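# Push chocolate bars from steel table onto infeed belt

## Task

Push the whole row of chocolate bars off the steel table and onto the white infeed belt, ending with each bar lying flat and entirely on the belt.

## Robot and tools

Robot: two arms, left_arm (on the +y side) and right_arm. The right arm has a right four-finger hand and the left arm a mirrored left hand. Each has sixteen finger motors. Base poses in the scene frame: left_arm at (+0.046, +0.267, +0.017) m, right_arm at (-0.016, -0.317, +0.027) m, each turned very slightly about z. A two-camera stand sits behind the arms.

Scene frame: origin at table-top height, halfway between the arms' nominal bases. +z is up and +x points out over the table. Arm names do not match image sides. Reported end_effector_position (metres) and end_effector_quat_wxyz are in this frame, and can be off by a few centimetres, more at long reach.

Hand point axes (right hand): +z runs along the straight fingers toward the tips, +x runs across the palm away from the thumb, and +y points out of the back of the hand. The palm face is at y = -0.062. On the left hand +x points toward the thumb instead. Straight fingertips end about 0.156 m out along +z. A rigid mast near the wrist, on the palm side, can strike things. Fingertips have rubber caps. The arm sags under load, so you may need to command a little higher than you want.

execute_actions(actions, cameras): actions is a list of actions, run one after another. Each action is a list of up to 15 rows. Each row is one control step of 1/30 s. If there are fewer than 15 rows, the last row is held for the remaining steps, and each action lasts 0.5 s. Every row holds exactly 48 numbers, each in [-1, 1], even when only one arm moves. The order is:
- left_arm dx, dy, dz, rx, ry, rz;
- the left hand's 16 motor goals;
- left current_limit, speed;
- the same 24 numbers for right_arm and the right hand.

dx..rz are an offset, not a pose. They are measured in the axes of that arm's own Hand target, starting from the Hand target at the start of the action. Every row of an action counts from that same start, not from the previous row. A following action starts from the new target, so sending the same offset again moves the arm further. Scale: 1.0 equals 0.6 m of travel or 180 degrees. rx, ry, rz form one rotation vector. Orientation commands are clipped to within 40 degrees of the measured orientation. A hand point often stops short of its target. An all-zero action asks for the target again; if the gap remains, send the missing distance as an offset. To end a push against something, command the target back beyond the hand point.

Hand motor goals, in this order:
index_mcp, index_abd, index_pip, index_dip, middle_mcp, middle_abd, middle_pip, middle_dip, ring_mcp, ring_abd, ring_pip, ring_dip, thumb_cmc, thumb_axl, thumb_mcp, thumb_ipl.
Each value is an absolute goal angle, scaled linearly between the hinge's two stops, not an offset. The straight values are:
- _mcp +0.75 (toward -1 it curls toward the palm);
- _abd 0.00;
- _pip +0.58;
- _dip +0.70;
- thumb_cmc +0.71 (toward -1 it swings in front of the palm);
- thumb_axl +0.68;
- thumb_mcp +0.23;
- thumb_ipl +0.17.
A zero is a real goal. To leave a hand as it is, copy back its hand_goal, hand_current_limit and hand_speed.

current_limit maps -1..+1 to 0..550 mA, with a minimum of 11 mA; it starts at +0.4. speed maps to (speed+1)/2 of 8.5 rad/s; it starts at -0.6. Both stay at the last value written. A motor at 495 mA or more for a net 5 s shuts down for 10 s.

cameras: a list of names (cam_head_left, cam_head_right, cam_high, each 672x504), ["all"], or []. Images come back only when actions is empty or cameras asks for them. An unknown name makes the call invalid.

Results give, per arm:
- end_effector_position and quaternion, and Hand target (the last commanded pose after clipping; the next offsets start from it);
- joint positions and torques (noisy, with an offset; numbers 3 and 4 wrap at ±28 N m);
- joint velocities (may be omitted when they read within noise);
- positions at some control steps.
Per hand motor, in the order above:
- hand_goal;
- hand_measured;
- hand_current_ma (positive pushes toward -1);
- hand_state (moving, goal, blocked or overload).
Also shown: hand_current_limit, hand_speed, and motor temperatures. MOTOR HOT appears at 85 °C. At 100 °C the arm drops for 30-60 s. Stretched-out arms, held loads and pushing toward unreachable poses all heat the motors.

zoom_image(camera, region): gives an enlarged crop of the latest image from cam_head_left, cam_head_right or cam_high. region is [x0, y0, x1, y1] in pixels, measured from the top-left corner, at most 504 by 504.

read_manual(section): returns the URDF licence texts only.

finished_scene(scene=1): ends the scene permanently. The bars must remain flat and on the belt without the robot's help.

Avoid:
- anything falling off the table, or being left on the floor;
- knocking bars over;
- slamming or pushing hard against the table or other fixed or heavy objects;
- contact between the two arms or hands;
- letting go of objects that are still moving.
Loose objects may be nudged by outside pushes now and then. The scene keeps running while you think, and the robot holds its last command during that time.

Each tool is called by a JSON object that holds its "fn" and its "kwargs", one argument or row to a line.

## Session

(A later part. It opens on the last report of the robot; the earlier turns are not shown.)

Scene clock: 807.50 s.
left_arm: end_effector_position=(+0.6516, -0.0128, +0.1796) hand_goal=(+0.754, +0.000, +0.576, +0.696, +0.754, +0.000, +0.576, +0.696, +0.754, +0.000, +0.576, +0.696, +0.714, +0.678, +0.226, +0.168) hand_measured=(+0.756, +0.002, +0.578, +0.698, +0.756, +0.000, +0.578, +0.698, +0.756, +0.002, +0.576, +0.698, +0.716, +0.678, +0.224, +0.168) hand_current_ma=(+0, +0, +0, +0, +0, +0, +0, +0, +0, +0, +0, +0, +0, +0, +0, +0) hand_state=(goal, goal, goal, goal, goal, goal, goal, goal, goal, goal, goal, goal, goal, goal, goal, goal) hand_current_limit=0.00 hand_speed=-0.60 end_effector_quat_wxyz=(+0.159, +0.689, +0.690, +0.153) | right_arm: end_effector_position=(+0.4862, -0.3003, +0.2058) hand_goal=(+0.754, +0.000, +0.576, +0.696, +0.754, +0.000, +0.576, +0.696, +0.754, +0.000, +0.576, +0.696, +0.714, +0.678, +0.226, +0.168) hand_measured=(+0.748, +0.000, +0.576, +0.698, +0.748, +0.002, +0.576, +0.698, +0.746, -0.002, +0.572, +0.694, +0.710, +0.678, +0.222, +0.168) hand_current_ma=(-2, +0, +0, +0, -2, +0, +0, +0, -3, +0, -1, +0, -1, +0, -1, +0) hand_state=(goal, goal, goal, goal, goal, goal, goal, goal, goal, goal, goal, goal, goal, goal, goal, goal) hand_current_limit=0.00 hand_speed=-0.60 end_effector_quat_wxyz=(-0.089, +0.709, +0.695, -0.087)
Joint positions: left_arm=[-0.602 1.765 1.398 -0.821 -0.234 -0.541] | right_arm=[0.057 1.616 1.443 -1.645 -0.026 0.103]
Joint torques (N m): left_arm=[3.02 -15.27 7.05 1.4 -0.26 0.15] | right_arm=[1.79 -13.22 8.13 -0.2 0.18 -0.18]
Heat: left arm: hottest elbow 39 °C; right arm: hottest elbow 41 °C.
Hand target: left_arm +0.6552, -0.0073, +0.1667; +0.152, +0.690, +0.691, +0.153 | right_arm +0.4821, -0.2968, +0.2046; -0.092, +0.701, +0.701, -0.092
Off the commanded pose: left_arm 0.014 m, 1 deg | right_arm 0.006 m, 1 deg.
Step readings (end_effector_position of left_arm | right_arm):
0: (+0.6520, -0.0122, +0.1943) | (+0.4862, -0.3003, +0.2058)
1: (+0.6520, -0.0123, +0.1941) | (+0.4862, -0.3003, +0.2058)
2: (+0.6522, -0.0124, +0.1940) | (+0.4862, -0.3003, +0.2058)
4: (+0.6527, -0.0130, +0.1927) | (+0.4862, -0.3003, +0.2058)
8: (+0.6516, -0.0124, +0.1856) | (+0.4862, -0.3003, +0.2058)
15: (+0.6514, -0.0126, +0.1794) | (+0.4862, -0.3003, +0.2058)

{"fn": "execute_actions", "kwargs": {
  "actions": [],
  "cameras": ["cam_head_left", "cam_head_right", "cam_high"]
}}

{"fn": "zoom_image", "kwargs": {
  "camera": "cam_high",
  "region": [190, 180, 290, 280]
}}

{"fn": "zoom_image", "kwargs": {
  "camera": "cam_head_right",
  "region": [275, 170, 395, 260]
}}

{"fn": "zoom_image", "kwargs": {
  "camera": "cam_head_left",
  "region": [275, 170, 395, 260]
}}

Scene clock: 811.53 s.
left_arm: end_effector_position=(+0.6516, -0.0128, +0.1796) hand_goal=(+0.754, +0.000, +0.576, +0.696, +0.754, +0.000, +0.576, +0.696, +0.754, +0.000, +0.576, +0.696, +0.714, +0.678, +0.226, +0.168) hand_measured=(+0.756, +0.002, +0.578, +0.698, +0.756, +0.000, +0.578, +0.698, +0.756, +0.002, +0.576, +0.698, +0.716, +0.678, +0.224, +0.168) hand_current_ma=(+0, +0, +0, +0, +0, +0, +0, +0, +0, +0, +0, +0, +0, +0, +0, +0) hand_state=(goal, goal, goal, goal, goal, goal, goal, goal, goal, goal, goal, goal, goal, goal, goal, goal) hand_current_limit=0.00 hand_speed=-0.60 end_effector_quat_wxyz=(+0.159, +0.689, +0.690, +0.153) | right_arm: end_effector_position=(+0.4862, -0.3003, +0.2058) hand_goal=(+0.754, +0.000, +0.576, +0.696, +0.754, +0.000, +0.576, +0.696, +0.754, +0.000, +0.576, +0.696, +0.714, +0.678, +0.226, +0.168) hand_measured=(+0.748, +0.000, +0.576, +0.698, +0.748, +0.002, +0.576, +0.698, +0.746, -0.002, +0.572, +0.694, +0.710, +0.678, +0.222, +0.168) hand_current_ma=(-2, +0, +0, +0, -2, +0, +0, +0, -3, +0, -1, +0, -1, +0, -1, +0) hand_state=(goal, goal, goal, goal, goal, goal, goal, goal, goal, goal, goal, goal, goal, goal, goal, goal) hand_current_limit=0.00 hand_speed=-0.60 end_effector_quat_wxyz=(-0.089, +0.709, +0.695, -0.087)
Joint positions: left_arm=[-0.602 1.765 1.398 -0.821 -0.234 -0.541] | right_arm=[0.057 1.616 1.443 -1.645 -0.026 0.103]
Joint velocities: within noise
Joint torques (N m): left_arm=[3.08 -15.68 7.17 1.36 -0.26 0.16] | right_arm=[1.9 -12.98 8.21 -0.14 0.15 -0.18]
Motor temperatures (°C): left_arm=[35 38 39 29 30 29] | right_arm=[36 38 41 27 30 28]
Heat: left arm: hottest elbow 39 °C; right arm: hottest elbow 41 °C.
Hand target: left_arm +0.6552, -0.0073, +0.1667; +0.152, +0.690, +0.691, +0.153 | right_arm +0.4821, -0.2968, +0.2046; -0.092, +0.701, +0.701, -0.092
Off the commanded pose: left_arm 0.014 m, 1 deg | right_arm 0.006 m, 1 deg.

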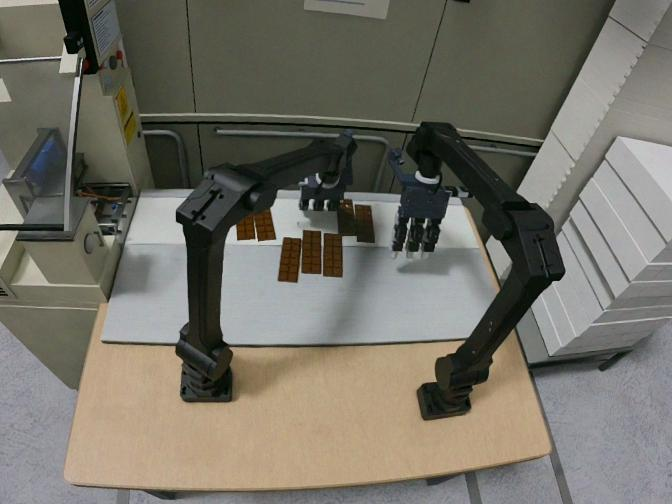

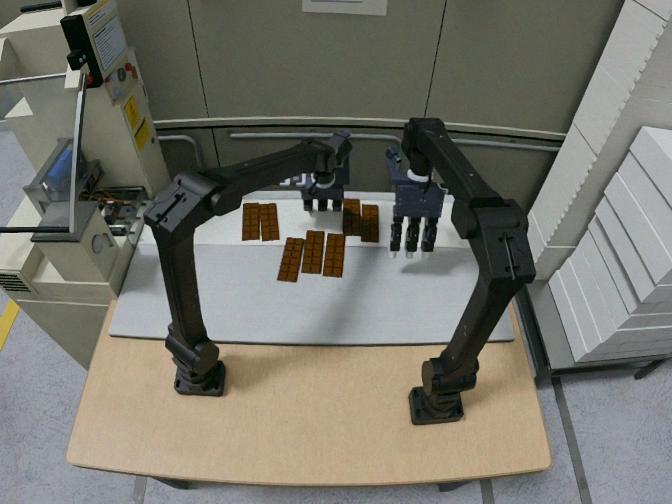

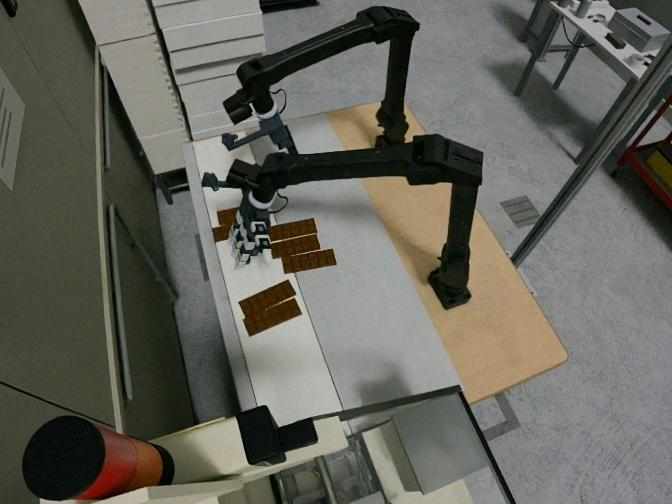

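Scaled by 5.040 from the camera's 672x504 image, which has a finer 960x720 frame.

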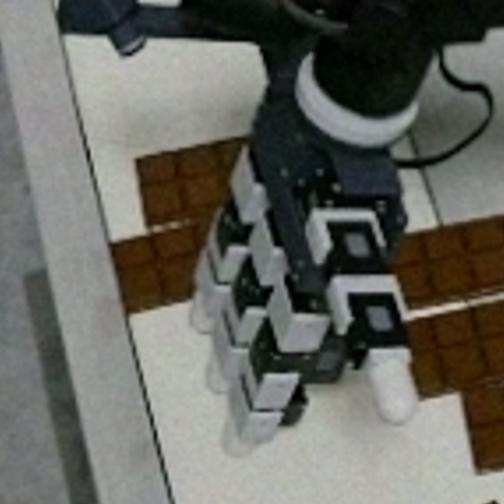

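Scaled by 4.200 from the camera's 672x504 image, which has a finer 960x720 frame.

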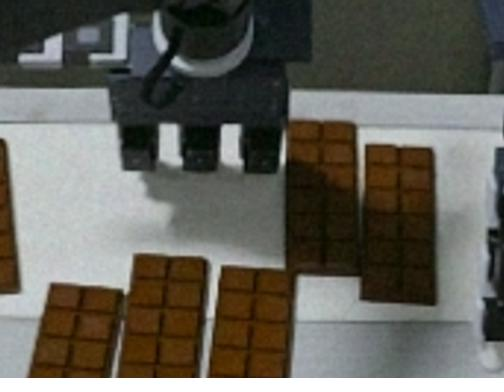

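Scaled by 4.200 from the camera's 672x504 image, which has a finer 960x720 frame.

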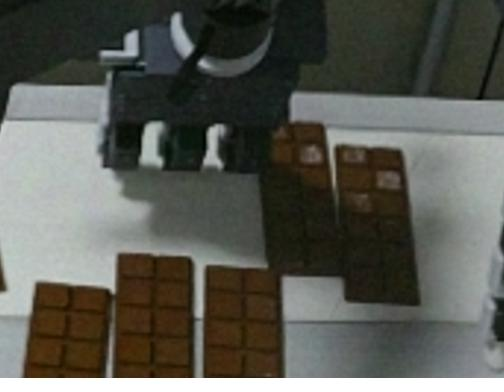

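{"fn": "execute_actions", "kwargs": {
  "actions": [
    [[-0.045,0,0,0,0,0,0.754,0,0.576,0.696,0.754,0,0.576,0.696,0.754,0,0.576,0.696,0.714,0.678,0.226,0.168,0,-0.6,0,0,0,0,0,0,0.754,0,0.576,0.696,0.754,0,0.576,0.696,0.754,0,0.576,0.696,0.714,0.678,0.226,0.168,0,-0.6]]
  ],
  "cameras": ["cam_head_right", "cam_high"]
}}

{"fn": "zoom_image", "kwargs": {
  "camera": "cam_head_right",
  "region": [275, 170, 395, 260]
}}

{"fn": "zoom_image", "kwargs": {
  "camera": "cam_high",
  "region": [190, 180, 290, 280]
}}

Scene clock: 820.60 s.
left_arm: end_effector_position=(+0.6489, -0.0173, +0.1785) hand_goal=(+0.754, +0.000, +0.576, +0.696, +0.754, +0.000, +0.576, +0.696, +0.754, +0.000, +0.576, +0.696, +0.714, +0.678, +0.226, +0.168) hand_measured=(+0.756, +0.002, +0.578, +0.698, +0.756, +0.000, +0.578, +0.698, +0.754, +0.022, +0.576, +0.698, +0.716, +0.678, +0.224, +0.168) hand_current_ma=(+0, +0, +0, +0, +0, +0, +0, +0, +0, +7, +0, +0, +0, +0, +0, +0) hand_state=(goal, goal, goal, goal, goal, goal, goal, goal, goal, blocked, goal, goal, goal, goal, goal, goal) hand_current_limit=0.00 hand_speed=-0.60 end_effector_quat_wxyz=(+0.157, +0.685, +0.694, +0.157) | right_arm: end_effector_position=(+0.4862, -0.3003, +0.2058) hand_goal=(+0.754, +0.000, +0.576, +0.696, +0.754, +0.000, +0.576, +0.696, +0.754, +0.000, +0.576, +0.696, +0.714, +0.678, +0.226, +0.168) hand_measured=(+0.748, +0.000, +0.576, +0.698, +0.748, +0.002, +0.576, +0.698, +0.746, -0.002, +0.572, +0.694, +0.710, +0.678, +0.222, +0.168) hand_current_ma=(-2, +0, +0, +0, -2, +0, +0, +0, -3, +0, -1, +0, -1, +0, -1, +0) hand_state=(goal, goal, goal, goal, goal, goal, goal, goal, goal, goal, goal, goal, goal, goal, goal, goal) hand_current_limit=0.00 hand_speed=-0.60 end_effector_quat_wxyz=(-0.089, +0.709, +0.695, -0.087)
Joint positions: left_arm=[-0.616 1.771 1.402 -0.826 -0.25 -0.563] | right_arm=[0.057 1.616 1.443 -1.645 -0.026 0.103]
Joint torques (N m): left_arm=[1.08 -13.27 10.54 0.51 -0.23 -0.01] | right_arm=[1.79 -13.57 8.17 -0.21 0.15 -0.16]
Heat: left arm: hottest elbow 39 °C; right arm: hottest elbow 41 °C.
Hand target: left_arm +0.6553, -0.0341, +0.1666; +0.152, +0.690, +0.691, +0.153 | right_arm +0.4821, -0.2968, +0.2046; -0.092, +0.701, +0.701, -0.092
Off the commanded pose: left_arm 0.022 m, 1 deg | right_arm 0.006 m, 1 deg.
Step readings (end_effector_position of left_arm | right_arm):
0: (+0.6516, -0.0128, +0.1796) | (+0.4862, -0.3003, +0.2058)
1: (+0.6516, -0.0128, +0.1796) | (+0.4862, -0.3003, +0.2058)
2: (+0.6517, -0.0127, +0.1792) | (+0.4862, -0.3003, +0.2058)
4: (+0.6515, -0.0128, +0.1786) | (+0.4862, -0.3003, +0.2058)
8: (+0.6492, -0.0162, +0.1787) | (+0.4862, -0.3003, +0.2058)
15: (+0.6488, -0.0174, +0.1784) | (+0.4862, -0.3003, +0.2058)
Images, in order (width x height): cam_head_right 672x504, cam_high 672x504.

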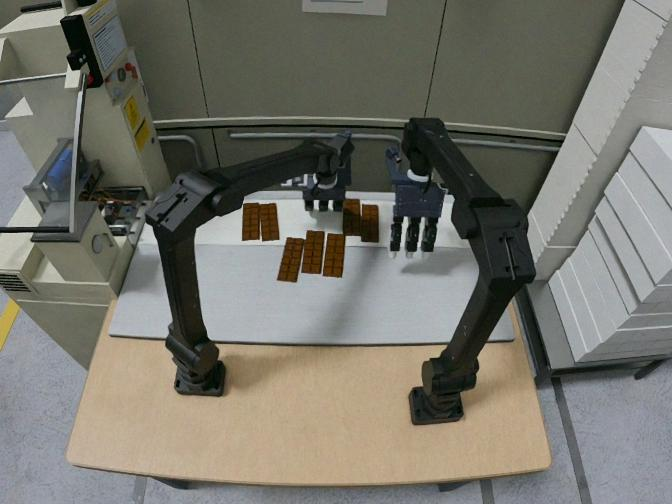

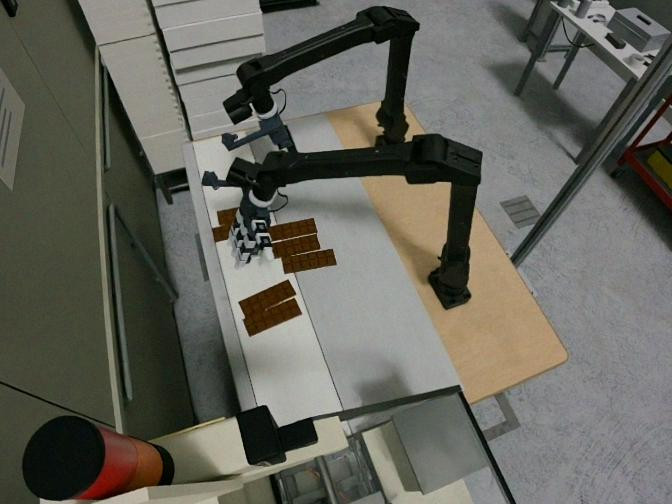

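Scaled by 4.200 from the camera's 672x504 image, which has a finer 960x720 frame.

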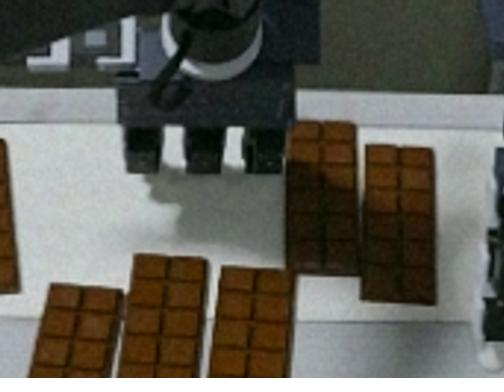

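Scaled by 5.040 from the camera's 672x504 image, which has a finer 960x720 frame.

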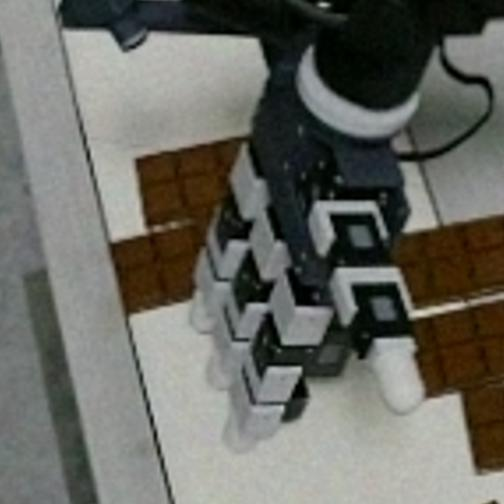

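{"fn": "execute_actions", "kwargs": {
  "actions": [
    [[-0.04,0,0,0,0,0,0.754,0,0.576,0.696,0.754,0,0.576,0.696,0.754,0,0.576,0.696,0.714,0.678,0.226,0.168,0,-0.6,0,0,0,0,0,0,0.754,0,0.576,0.696,0.754,0,0.576,0.696,0.754,0,0.576,0.696,0.714,0.678,0.226,0.168,0,-0.6]]
  ],
  "cameras": ["cam_head_right", "cam_high"]
}}

{"fn": "zoom_image", "kwargs": {
  "camera": "cam_head_right",
  "region": [275, 170, 395, 260]
}}

{"fn": "zoom_image", "kwargs": {
  "camera": "cam_high",
  "region": [190, 180, 290, 280]
}}

Scene clock: 828.83 s.
left_arm: end_effector_position=(+0.6495, -0.0288, +0.1793) hand_goal=(+0.754, +0.000, +0.576, +0.696, +0.754, +0.000, +0.576, +0.696, +0.754, +0.000, +0.576, +0.696, +0.714, +0.678, +0.226, +0.168) hand_measured=(+0.756, +0.002, +0.578, +0.698, +0.756, +0.000, +0.578, +0.698, +0.758, +0.092, +0.580, +0.698, +0.716, +0.678, +0.224, +0.168) hand_current_ma=(+0, +0, +0, +0, +0, +0, +0, +0, +0, +106, +0, +0, +0, +0, +0, +0) hand_state=(goal, goal, goal, goal, goal, goal, goal, goal, goal, blocked, goal, goal, goal, goal, goal, goal) hand_current_limit=0.00 hand_speed=-0.60 end_effector_quat_wxyz=(+0.148, +0.681, +0.698, +0.164) | right_arm: end_effector_position=(+0.4862, -0.3003, +0.2058) hand_goal=(+0.754, +0.000, +0.576, +0.696, +0.754, +0.000, +0.576, +0.696, +0.754, +0.000, +0.576, +0.696, +0.714, +0.678, +0.226, +0.168) hand_measured=(+0.748, +0.000, +0.576, +0.698, +0.748, +0.002, +0.576, +0.698, +0.746, -0.002, +0.572, +0.694, +0.710, +0.678, +0.222, +0.168) hand_current_ma=(-2, +0, +0, +0, -2, +0, +0, +0, -3, +0, -1, +0, -1, +0, -1, +0) hand_state=(goal, goal, goal, goal, goal, goal, goal, goal, goal, goal, goal, goal, goal, goal, goal, goal) hand_current_limit=0.00 hand_speed=-0.60 end_effector_quat_wxyz=(-0.089, +0.709, +0.695, -0.087)
Joint positions: left_arm=[-0.638 1.799 1.446 -0.863 -0.276 -0.596] | right_arm=[0.057 1.616 1.443 -1.645 -0.026 0.103]
Joint torques (N m): left_arm=[0.09 -13.1 10.91 1.01 0.23 -0.02] | right_arm=[1.67 -13.57 8.27 -0.05 0.14 -0.16]
Heat: left arm: hottest elbow 39 °C; right arm: hottest elbow 41 °C.
Hand target: left_arm +0.6552, -0.0583, +0.1667; +0.152, +0.690, +0.691, +0.153 | right_arm +0.4821, -0.2968, +0.2046; -0.092, +0.701, +0.701, -0.092
Off the commanded pose: left_arm 0.032 m, 2 deg | right_arm 0.006 m, 1 deg.
Step readings (end_effector_position of left_arm | right_arm):
0: (+0.6488, -0.0172, +0.1784) | (+0.4862, -0.3003, +0.2058)
1: (+0.6488, -0.0174, +0.1786) | (+0.4862, -0.3003, +0.2058)
2: (+0.6490, -0.0177, +0.1787) | (+0.4862, -0.3003, +0.2058)
4: (+0.6495, -0.0207, +0.1794) | (+0.4862, -0.3003, +0.2058)
8: (+0.6496, -0.0279, +0.1796) | (+0.4862, -0.3003, +0.2058)
15: (+0.6494, -0.0289, +0.1792) | (+0.4862, -0.3003, +0.2058)
Images, in order (width x height): cam_head_right 672x504, cam_high 672x504.

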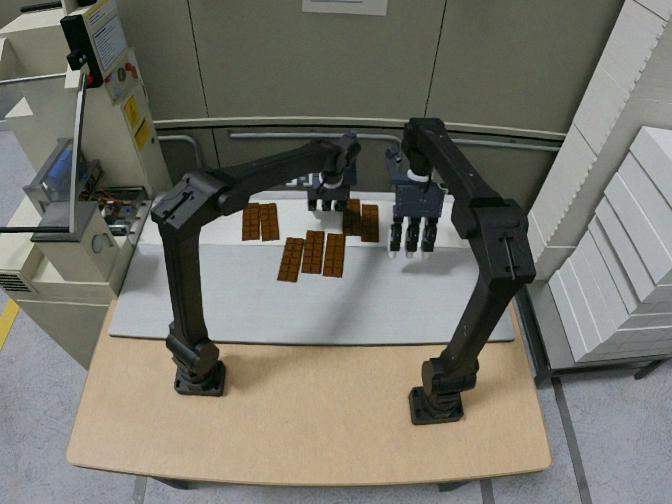

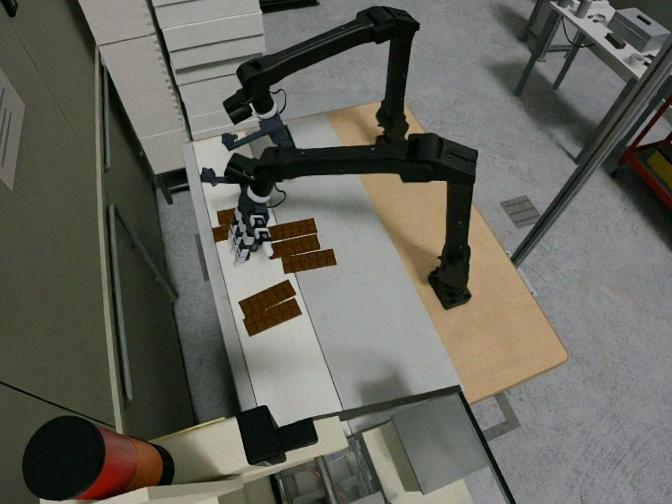

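Scaled by 4.200 from the camera's 672x504 image, which has a finer 960x720 frame.

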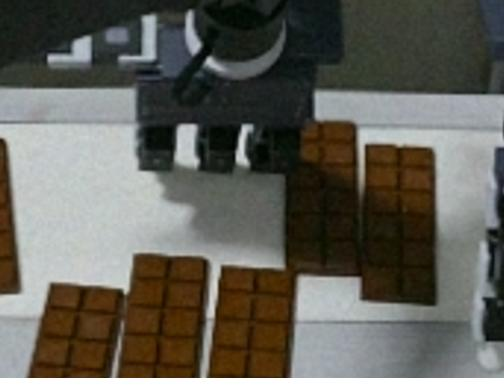

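Scaled by 5.040 from the camera's 672x504 image, which has a finer 960x720 frame.

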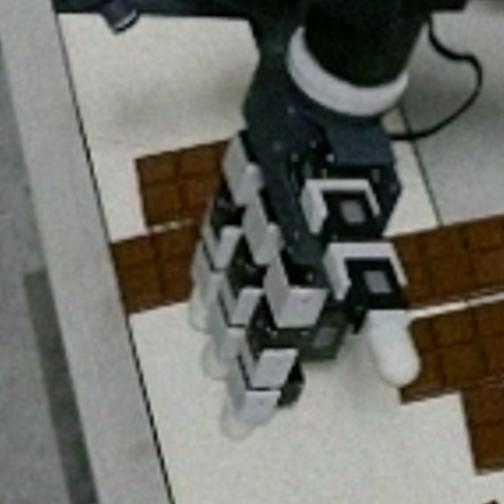

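{"fn": "execute_actions", "kwargs": {
  "actions": [
    [[-0.035,0,0,0,0,0,0.754,0,0.576,0.696,0.754,0,0.576,0.696,0.754,0,0.576,0.696,0.714,0.678,0.226,0.168,0.3,-0.6,0,0,0,0,0,0,0.754,0,0.576,0.696,0.754,0,0.576,0.696,0.754,0,0.576,0.696,0.714,0.678,0.226,0.168,0,-0.6]]
  ],
  "cameras": ["cam_head_right", "cam_high"]
}}

{"fn": "zoom_image", "kwargs": {
  "camera": "cam_head_right",
  "region": [275, 170, 395, 260]
}}

{"fn": "zoom_image", "kwargs": {
  "camera": "cam_high",
  "region": [190, 180, 290, 280]
}}

Scene clock: 835.67 s.
left_arm: end_effector_position=(+0.6518, -0.0440, +0.1787) hand_goal=(+0.754, +0.000, +0.576, +0.696, +0.754, +0.000, +0.576, +0.696, +0.754, +0.000, +0.576, +0.696, +0.714, +0.678, +0.226, +0.168) hand_measured=(+0.756, +0.002, +0.578, +0.698, +0.756, +0.014, +0.576, +0.698, +0.748, +0.110, +0.572, +0.696, +0.716, +0.678, +0.224, +0.168) hand_current_ma=(+0, +0, +0, +0, +0, +3, +0, +0, -1, +150, +0, +0, +0, +0, +0, +0) hand_state=(goal, goal, goal, goal, goal, goal, goal, goal, goal, blocked, goal, goal, goal, goal, goal, goal) hand_current_limit=0.30 hand_speed=-0.60 end_effector_quat_wxyz=(+0.145, +0.678, +0.701, +0.167) | right_arm: end_effector_position=(+0.4862, -0.3003, +0.2058) hand_goal=(+0.754, +0.000, +0.576, +0.696, +0.754, +0.000, +0.576, +0.696, +0.754, +0.000, +0.576, +0.696, +0.714, +0.678, +0.226, +0.168) hand_measured=(+0.748, +0.000, +0.576, +0.698, +0.748, +0.002, +0.576, +0.698, +0.746, -0.002, +0.572, +0.694, +0.710, +0.678, +0.222, +0.168) hand_current_ma=(-2, +0, +0, +0, -2, +0, +0, +0, -3, +0, -1, +0, -1, +0, -1, +0) hand_state=(goal, goal, goal, goal, goal, goal, goal, goal, goal, goal, goal, goal, goal, goal, goal, goal) hand_current_limit=0.00 hand_speed=-0.60 end_effector_quat_wxyz=(-0.089, +0.709, +0.695, -0.087)
Joint positions: left_arm=[-0.661 1.832 1.492 -0.889 -0.292 -0.626] | right_arm=[0.057 1.616 1.443 -1.645 -0.026 0.103]
Joint torques (N m): left_arm=[-0.38 -13.86 10.99 1.01 0.46 0.04] | right_arm=[1.9 -13.57 8.18 -0.23 0.17 -0.17]
Heat: left arm: hottest elbow 39 °C; right arm: hottest elbow 41 °C.
Hand target: left_arm +0.6553, -0.0791, +0.1665; +0.152, +0.690, +0.691, +0.153 | right_arm +0.4821, -0.2968, +0.2046; -0.092, +0.701, +0.701, -0.092
Off the commanded pose: left_arm 0.037 m, 3 deg | right_arm 0.006 m, 1 deg.
Step readings (end_effector_position of left_arm | right_arm):
0: (+0.6494, -0.0287, +0.1792) | (+0.4862, -0.3003, +0.2058)
1: (+0.6495, -0.0288, +0.1794) | (+0.4862, -0.3003, +0.2058)
2: (+0.6497, -0.0289, +0.1796) | (+0.4862, -0.3003, +0.2058)
4: (+0.6507, -0.0316, +0.1796) | (+0.4862, -0.3003, +0.2058)
8: (+0.6518, -0.0412, +0.1788) | (+0.4862, -0.3003, +0.2058)
15: (+0.6517, -0.0441, +0.1788) | (+0.4862, -0.3003, +0.2058)
Images, in order (width x height): cam_head_right 672x504, cam_high 672x504.

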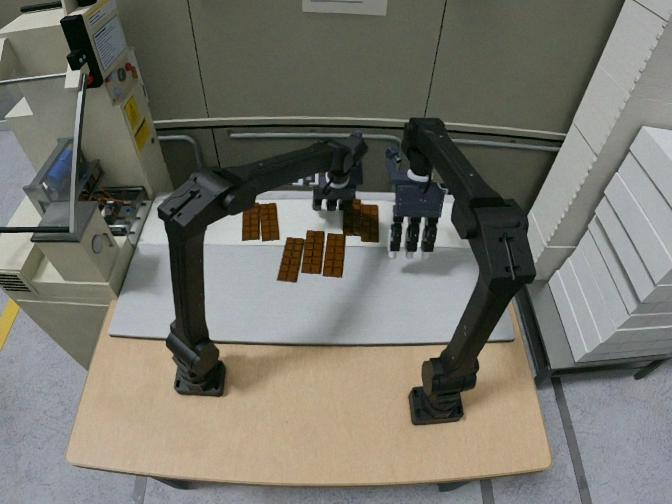

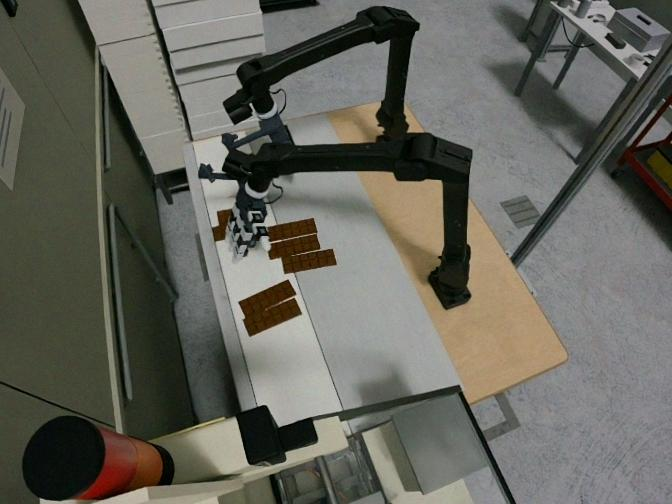

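Scaled by 4.200 from the camera's 672x504 image, which has a finer 960x720 frame.

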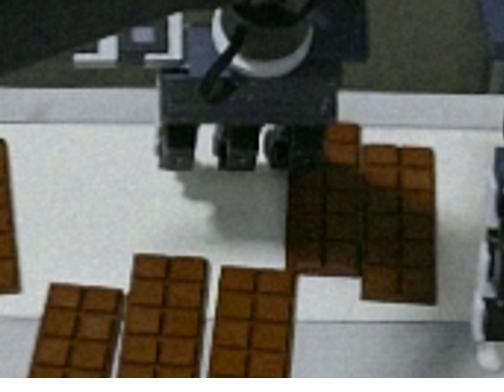

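Scaled by 5.040 from the camera's 672x504 image, which has a finer 960x720 frame.

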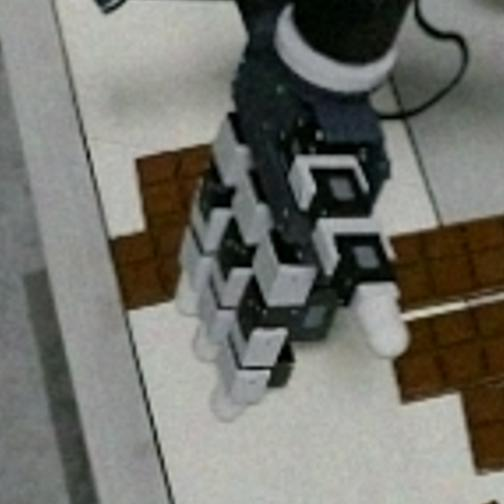

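{"fn": "execute_actions", "kwargs": {
  "actions": [
    [[-0.035,0,0,0,0,0,0.754,0,0.576,0.696,0.754,0,0.576,0.696,0.754,0,0.576,0.696,0.714,0.678,0.226,0.168,0.4,-0.6,0,0,0,0,0,0,0.754,0,0.576,0.696,0.754,0,0.576,0.696,0.754,0,0.576,0.696,0.714,0.678,0.226,0.168,0,-0.6]]
  ],
  "cameras": ["cam_head_right", "cam_high"]
}}

{"fn": "zoom_image", "kwargs": {
  "camera": "cam_head_right",
  "region": [275, 170, 395, 260]
}}

{"fn": "zoom_image", "kwargs": {
  "camera": "cam_high",
  "region": [190, 180, 290, 280]
}}

Scene clock: 844.43 s.
left_arm: end_effector_position=(+0.6522, -0.0428, +0.1805) hand_goal=(+0.754, +0.000, +0.576, +0.696, +0.754, +0.000, +0.576, +0.696, +0.754, +0.000, +0.576, +0.696, +0.714, +0.678, +0.226, +0.168) hand_measured=(+0.756, +0.002, +0.578, +0.698, +0.756, +0.002, +0.576, +0.698, +0.754, +0.098, +0.574, +0.696, +0.716, +0.678, +0.224, +0.168) hand_current_ma=(+0, +0, +0, +0, +0, +0, +0, +0, +0, +121, +0, +0, +0, +0, +0, +0) hand_state=(goal, goal, goal, goal, goal, goal, goal, goal, goal, blocked, goal, goal, goal, goal, goal, goal) hand_current_limit=0.40 hand_speed=-0.60 end_effector_quat_wxyz=(+0.145, +0.677, +0.701, +0.171) | right_arm: end_effector_position=(+0.4862, -0.3003, +0.2058) hand_goal=(+0.754, +0.000, +0.576, +0.696, +0.754, +0.000, +0.576, +0.696, +0.754, +0.000, +0.576, +0.696, +0.714, +0.678, +0.226, +0.168) hand_measured=(+0.748, +0.000, +0.576, +0.698, +0.748, +0.002, +0.576, +0.698, +0.746, -0.002, +0.572, +0.694, +0.710, +0.678, +0.222, +0.168) hand_current_ma=(-2, +0, +0, +0, -2, +0, +0, +0, -3, +0, -1, +0, -1, +0, -1, +0) hand_state=(goal, goal, goal, goal, goal, goal, goal, goal, goal, goal, goal, goal, goal, goal, goal, goal) hand_current_limit=0.00 hand_speed=-0.60 end_effector_quat_wxyz=(-0.089, +0.709, +0.695, -0.087)
Joint positions: left_arm=[-0.661 1.831 1.492 -0.889 -0.3 -0.627] | right_arm=[0.057 1.616 1.443 -1.645 -0.026 0.103]
Joint torques (N m): left_arm=[2.26 -17.79 7.72 0.73 -0.11 0.07] | right_arm=[1.55 -13.04 8.18 -0.21 0.19 -0.15]
Heat: left arm: hottest elbow 40 °C; right arm: hottest elbow 41 °C.
Hand target: left_arm +0.6519, -0.0440, +0.1788; +0.145, +0.678, +0.701, +0.167 (last step not sent: back at the drive's target) | right_arm +0.4821, -0.2968, +0.2046; -0.092, +0.701, +0.701, -0.092
Off the commanded pose: left_arm 0.059 m, 3 deg | right_arm 0.006 m, 1 deg.
Step readings (end_effector_position of left_arm | right_arm):
0: (+0.6518, -0.0440, +0.1789) | (+0.4862, -0.3003, +0.2058)
1: (+0.6518, -0.0440, +0.1789) | (+0.4862, -0.3003, +0.2058) HELD (not all sent) left_arm
2: (+0.6518, -0.0439, +0.1789) | (+0.4862, -0.3003, +0.2058) HELD (not all sent) left_arm
4: (+0.6519, -0.0436, +0.1794) | (+0.4862, -0.3003, +0.2058) HELD (not all sent) left_arm
8: (+0.6521, -0.0431, +0.1802) | (+0.4862, -0.3003, +0.2058) HELD (not all sent) left_arm
15: (+0.6522, -0.0429, +0.1804) | (+0.4862, -0.3003, +0.2058) HELD (not all sent) left_arm
HELD (not all sent) left_arm: steps 1 to 15.
pose unreachable (left arm): on one or more control steps of this call, first in action 0 (counted from 0), this arm could not follow its commanded pose, so it was not sent that pose on those steps. It may still have moved: this result reports where it is.
cause: moving toward the commanded pose would bring a part of the arm too close to another arm (a part of this arm just beyond joint 4 (wrist pitch) and a part of the right arm just beyond its joint 6 (wrist roll), 45 mm apart when this arm was first held).
Images, in order (width x height): cam_head_right 672x504, cam_high 672x504.

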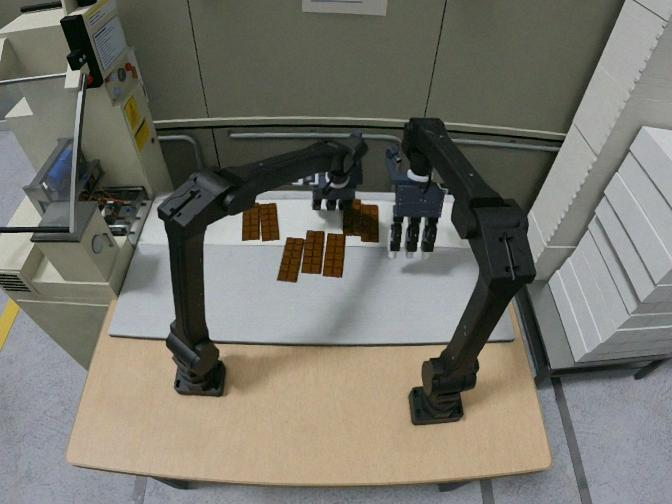

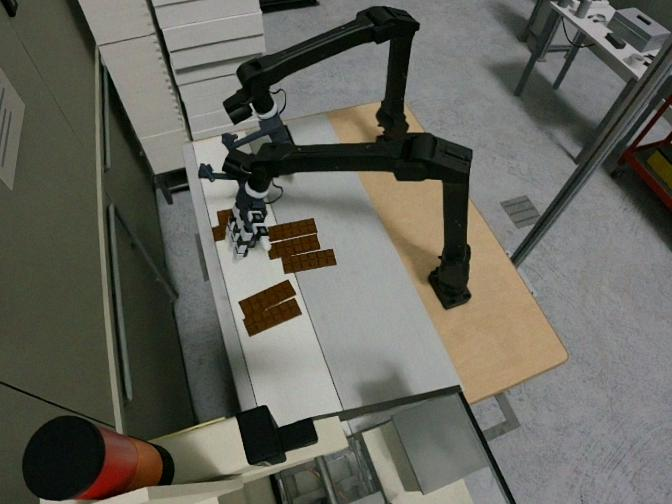

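Scaled by 4.200 from the camera's 672x504 image, which has a finer 960x720 frame.

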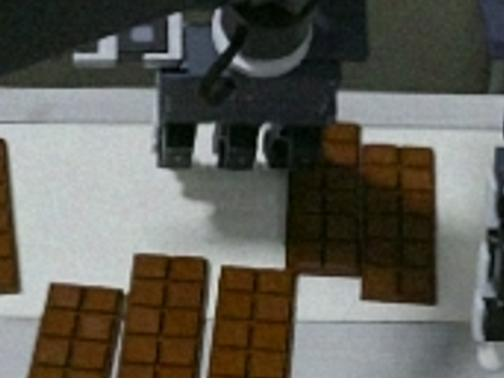

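Scaled by 5.040 from the camera's 672x504 image, which has a finer 960x720 frame.

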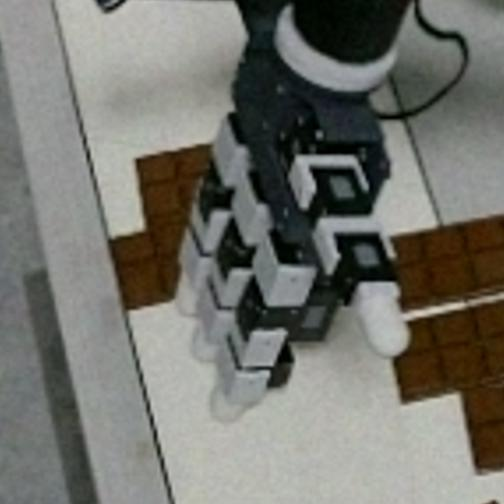

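{"fn": "execute_actions", "kwargs": {
  "actions": [
    [[0,0,0,0,0,0,0.754,0,0.576,0.696,0.754,0,0.576,0.696,0.754,0,0.576,0.696,0.714,0.678,0.226,0.168,0.4,-0.6,-0.0888,-0.2126,0.057,0,0,0,0.754,0,0.576,0.696,0.754,0,0.576,0.696,0.754,0,0.576,0.696,0.714,0.678,0.226,0.168,0,-0.6]],
    [[-0.06,-0.01,0.02,0,0,0,0.754,0,0.576,0.696,0.754,0,0.576,0.696,0.754,0,0.576,0.696,0.714,0.678,0.226,0.168,0.4,-0.6,0,0,0,0,0,0,0.754,0,0.576,0.696,0.754,0,0.576,0.696,0.754,0,0.576,0.696,0.714,0.678,0.226,0.168,0,-0.6]]
  ],
  "cameras": ["cam_head_right", "cam_high"]
}}

{"fn": "zoom_image", "kwargs": {
  "camera": "cam_head_right",
  "region": [275, 170, 395, 260]
}}

{"fn": "zoom_image", "kwargs": {
  "camera": "cam_high",
  "region": [190, 180, 290, 280]
}}

Scene clock: 860.07 s.
left_arm: end_effector_position=(+0.6490, -0.0458, +0.1801) hand_goal=(+0.754, +0.000, +0.576, +0.696, +0.754, +0.000, +0.576, +0.696, +0.754, +0.000, +0.576, +0.696, +0.714, +0.678, +0.226, +0.168) hand_measured=(+0.756, +0.002, +0.578, +0.698, +0.756, +0.002, +0.576, +0.698, +0.752, +0.104, +0.574, +0.696, +0.716, +0.678, +0.224, +0.168) hand_current_ma=(+0, +0, +0, +0, +0, +0, +0, +0, +0, +135, +0, +0, +0, +0, +0, +0) hand_state=(goal, goal, goal, goal, goal, goal, goal, goal, goal, blocked, goal, goal, goal, goal, goal, goal) hand_current_limit=0.40 hand_speed=-0.60 end_effector_quat_wxyz=(+0.140, +0.667, +0.710, +0.180) | right_arm: end_effector_position=(+0.3556, -0.3481, +0.2091) hand_goal=(+0.754, +0.000, +0.576, +0.696, +0.754, +0.000, +0.576, +0.696, +0.754, +0.000, +0.576, +0.696, +0.714, +0.678, +0.226, +0.168) hand_measured=(+0.746, +0.000, +0.576, +0.698, +0.748, +0.002, +0.576, +0.698, +0.748, -0.002, +0.572, +0.694, +0.710, +0.678, +0.222, +0.168) hand_current_ma=(-2, +0, +0, +0, -2, +0, +0, +0, -2, +0, -1, +0, -1, +0, -1, +0) hand_state=(goal, goal, goal, goal, goal, goal, goal, goal, goal, goal, goal, goal, goal, goal, goal, goal) hand_current_limit=0.00 hand_speed=-0.60 end_effector_quat_wxyz=(-0.084, +0.704, +0.700, -0.085)
Joint positions: left_arm=[-0.676 1.843 1.505 -0.905 -0.329 -0.667] | right_arm=[-0.052 1.264 1.083 -1.628 0.006 -0.017]
Joint velocities: left_arm=[within noise] | right_arm=[-0.015 0.005 0.007 0.002 0.154 -0.007]
Joint torques (N m): left_arm=[-0.26 -13.68 10.97 1.07 0.32 -0.02] | right_arm=[0.32 -7.65 7.87 -0.18 0.18 -0.25]
Heat: left arm: hottest elbow 40 °C; right arm: hottest elbow 41 °C.
Hand target: left_arm +0.6529, -0.0797, +0.1647; +0.145, +0.678, +0.701, +0.167 | right_arm +0.3501, -0.3501, +0.2043; -0.092, +0.701, +0.701, -0.092
Off the commanded pose: left_arm 0.037 m, 2 deg | right_arm 0.008 m, 1 deg.
Step readings (end_effector_position of left_arm | right_arm):
0: (+0.6522, -0.0428, +0.1805) | (+0.4862, -0.3003, +0.2058)
1: (+0.6522, -0.0428, +0.1805) | (+0.4853, -0.3004, +0.2050)
2: (+0.6522, -0.0428, +0.1805) | (+0.4803, -0.3014, +0.2020)
4: (+0.6522, -0.0428, +0.1805) | (+0.4516, -0.3081, +0.1900)
8: (+0.6522, -0.0428, +0.1805) | (+0.3813, -0.3348, +0.1799)
15: (+0.6522, -0.0428, +0.1805) | (+0.3584, -0.3494, +0.2107)
16: (+0.6522, -0.0428, +0.1805) | (+0.3580, -0.3492, +0.2119)
17: (+0.6523, -0.0424, +0.1807) | (+0.3578, -0.3488, +0.2122)
19: (+0.6519, -0.0420, +0.1807) | (+0.3573, -0.3486, +0.2114)
23: (+0.6495, -0.0450, +0.1804) | (+0.3555, -0.3484, +0.2092)
30: (+0.6489, -0.0460, +0.1799) | (+0.3556, -0.3482, +0.2092)
Images, in order (width x height): cam_head_right 672x504, cam_high 672x504.

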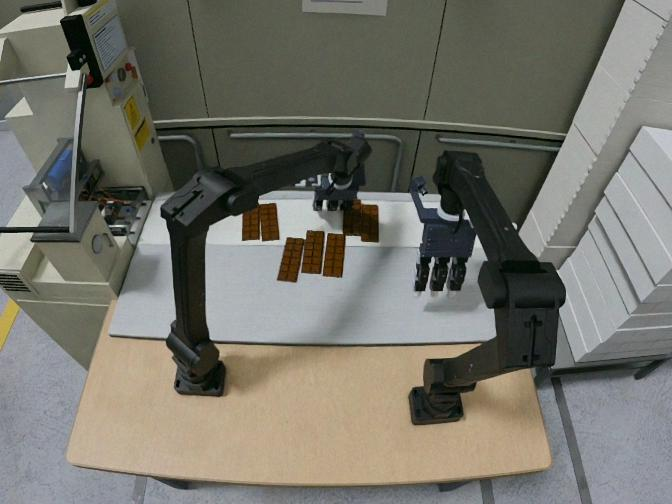

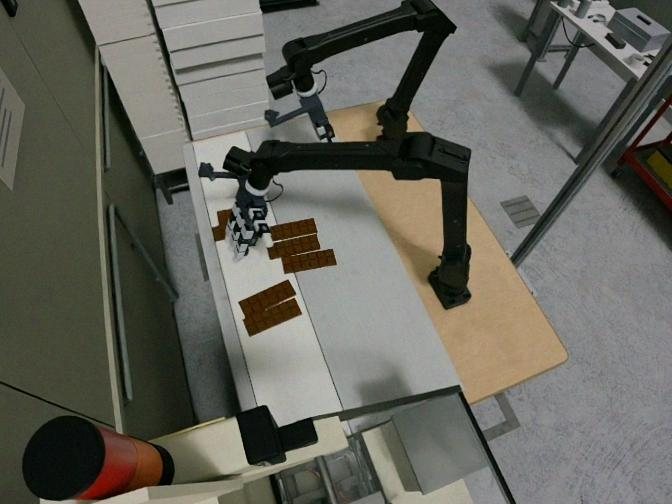

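Scaled by 4.200 from the camera's 672x504 image, which has a finer 960x720 frame.

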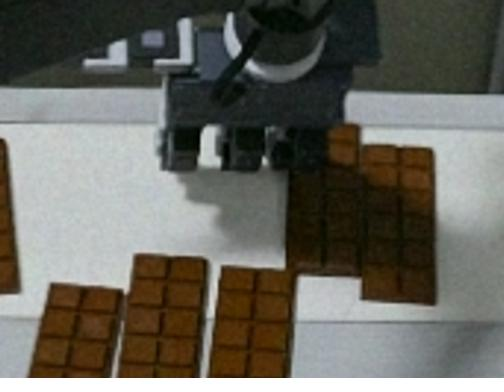

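Scaled by 5.040 from the camera's 672x504 image, which has a finer 960x720 frame.

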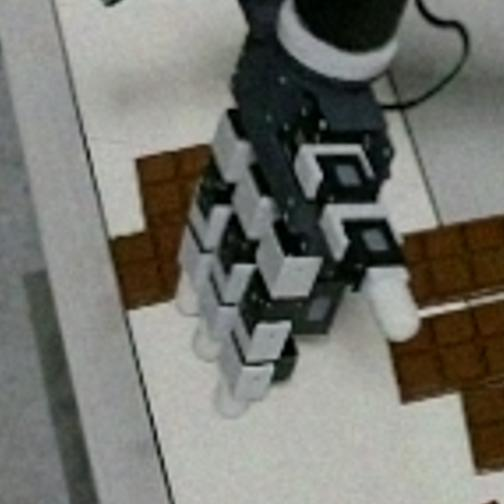

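{"fn": "execute_actions", "kwargs": {
  "actions": [
    [[-0.04,0,0,0,0,0,0.754,0,0.576,0.696,0.754,0,0.576,0.696,0.754,0,0.576,0.696,0.714,0.678,0.226,0.168,0.4,-0.6,0,0,0,0,0,0,0.754,0,0.576,0.696,0.754,0,0.576,0.696,0.754,0,0.576,0.696,0.714,0.678,0.226,0.168,0,-0.6]]
  ],
  "cameras": ["cam_head_right", "cam_high"]
}}

{"fn": "zoom_image", "kwargs": {
  "camera": "cam_head_right",
  "region": [275, 170, 395, 260]
}}

{"fn": "zoom_image", "kwargs": {
  "camera": "cam_high",
  "region": [190, 180, 290, 280]
}}

Scene clock: 865.97 s.
left_arm: end_effector_position=(+0.6521, -0.0624, +0.1796) hand_goal=(+0.754, +0.000, +0.576, +0.696, +0.754, +0.000, +0.576, +0.696, +0.754, +0.000, +0.576, +0.696, +0.714, +0.678, +0.226, +0.168) hand_measured=(+0.756, +0.002, +0.578, +0.698, +0.754, +0.012, +0.576, +0.698, +0.744, +0.130, +0.570, +0.694, +0.716, +0.678, +0.224, +0.168) hand_current_ma=(+0, +0, +0, +0, +0, +2, +0, +0, -2, +204, -1, +0, +0, +0, +0, +0) hand_state=(goal, goal, goal, goal, goal, goal, goal, goal, goal, blocked, goal, goal, goal, goal, goal, goal) hand_current_limit=0.40 hand_speed=-0.60 end_effector_quat_wxyz=(+0.136, +0.663, +0.713, +0.184) | right_arm: end_effector_position=(+0.3556, -0.3481, +0.2091) hand_goal=(+0.754, +0.000, +0.576, +0.696, +0.754, +0.000, +0.576, +0.696, +0.754, +0.000, +0.576, +0.696, +0.714, +0.678, +0.226, +0.168) hand_measured=(+0.746, +0.000, +0.576, +0.698, +0.748, +0.002, +0.576, +0.698, +0.748, -0.002, +0.572, +0.694, +0.710, +0.678, +0.222, +0.168) hand_current_ma=(-2, +0, +0, +0, -2, +0, +0, +0, -2, +0, -1, +0, -1, +0, -1, +0) hand_state=(goal, goal, goal, goal, goal, goal, goal, goal, goal, goal, goal, goal, goal, goal, goal, goal) hand_current_limit=0.00 hand_speed=-0.60 end_effector_quat_wxyz=(-0.084, +0.704, +0.700, -0.085)
Joint positions: left_arm=[-0.699 1.883 1.563 -0.939 -0.347 -0.699] | right_arm=[-0.052 1.264 1.083 -1.628 0.006 -0.017]
Joint torques (N m): left_arm=[-0.85 -14.15 11.21 1.26 0.6 0] | right_arm=[0.09 -7.71 7.73 -0.21 0.19 -0.18]
Heat: left arm: hottest elbow 41 °C; right arm: hottest elbow 41 °C.
Hand target: left_arm +0.6539, -0.1037, +0.1641; +0.145, +0.678, +0.701, +0.167 | right_arm +0.3501, -0.3501, +0.2043; -0.092, +0.701, +0.701, -0.092
Off the commanded pose: left_arm 0.044 m, 3 deg | right_arm 0.008 m, 1 deg.
Step readings (end_effector_position of left_arm | right_arm):
0: (+0.6489, -0.0458, +0.1801) | (+0.3556, -0.3481, +0.2091)
1: (+0.6490, -0.0458, +0.1799) | (+0.3556, -0.3481, +0.2091)
2: (+0.6491, -0.0462, +0.1802) | (+0.3556, -0.3481, +0.2091)
4: (+0.6500, -0.0489, +0.1806) | (+0.3556, -0.3481, +0.2091)
8: (+0.6515, -0.0585, +0.1799) | (+0.3556, -0.3481, +0.2091)
15: (+0.6519, -0.0624, +0.1794) | (+0.3556, -0.3481, +0.2091)
Images, in order (width x height): cam_head_right 672x504, cam_high 672x504.

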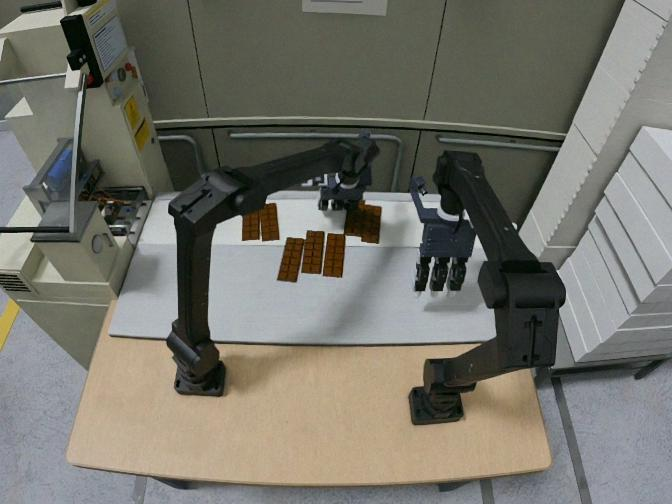

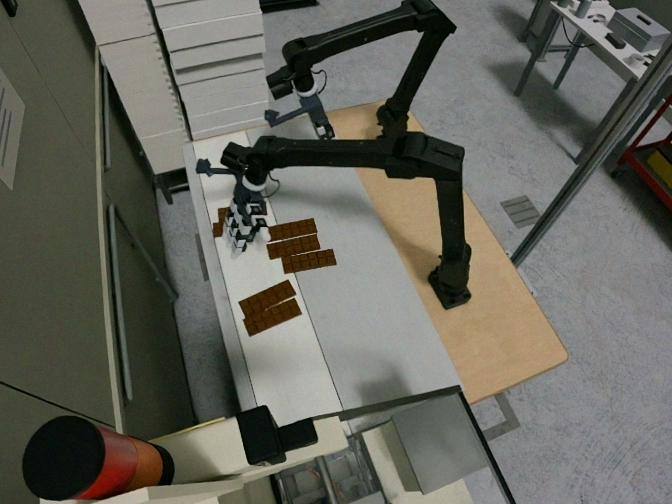

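Scaled by 4.200 from the camera's 672x504 image, which has a finer 960x720 frame.

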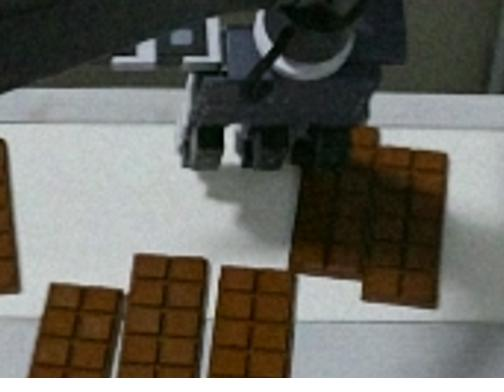

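Scaled by 5.040 from the camera's 672x504 image, which has a finer 960x720 frame.

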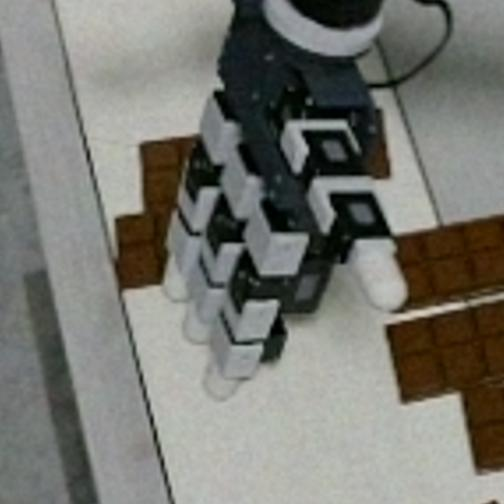

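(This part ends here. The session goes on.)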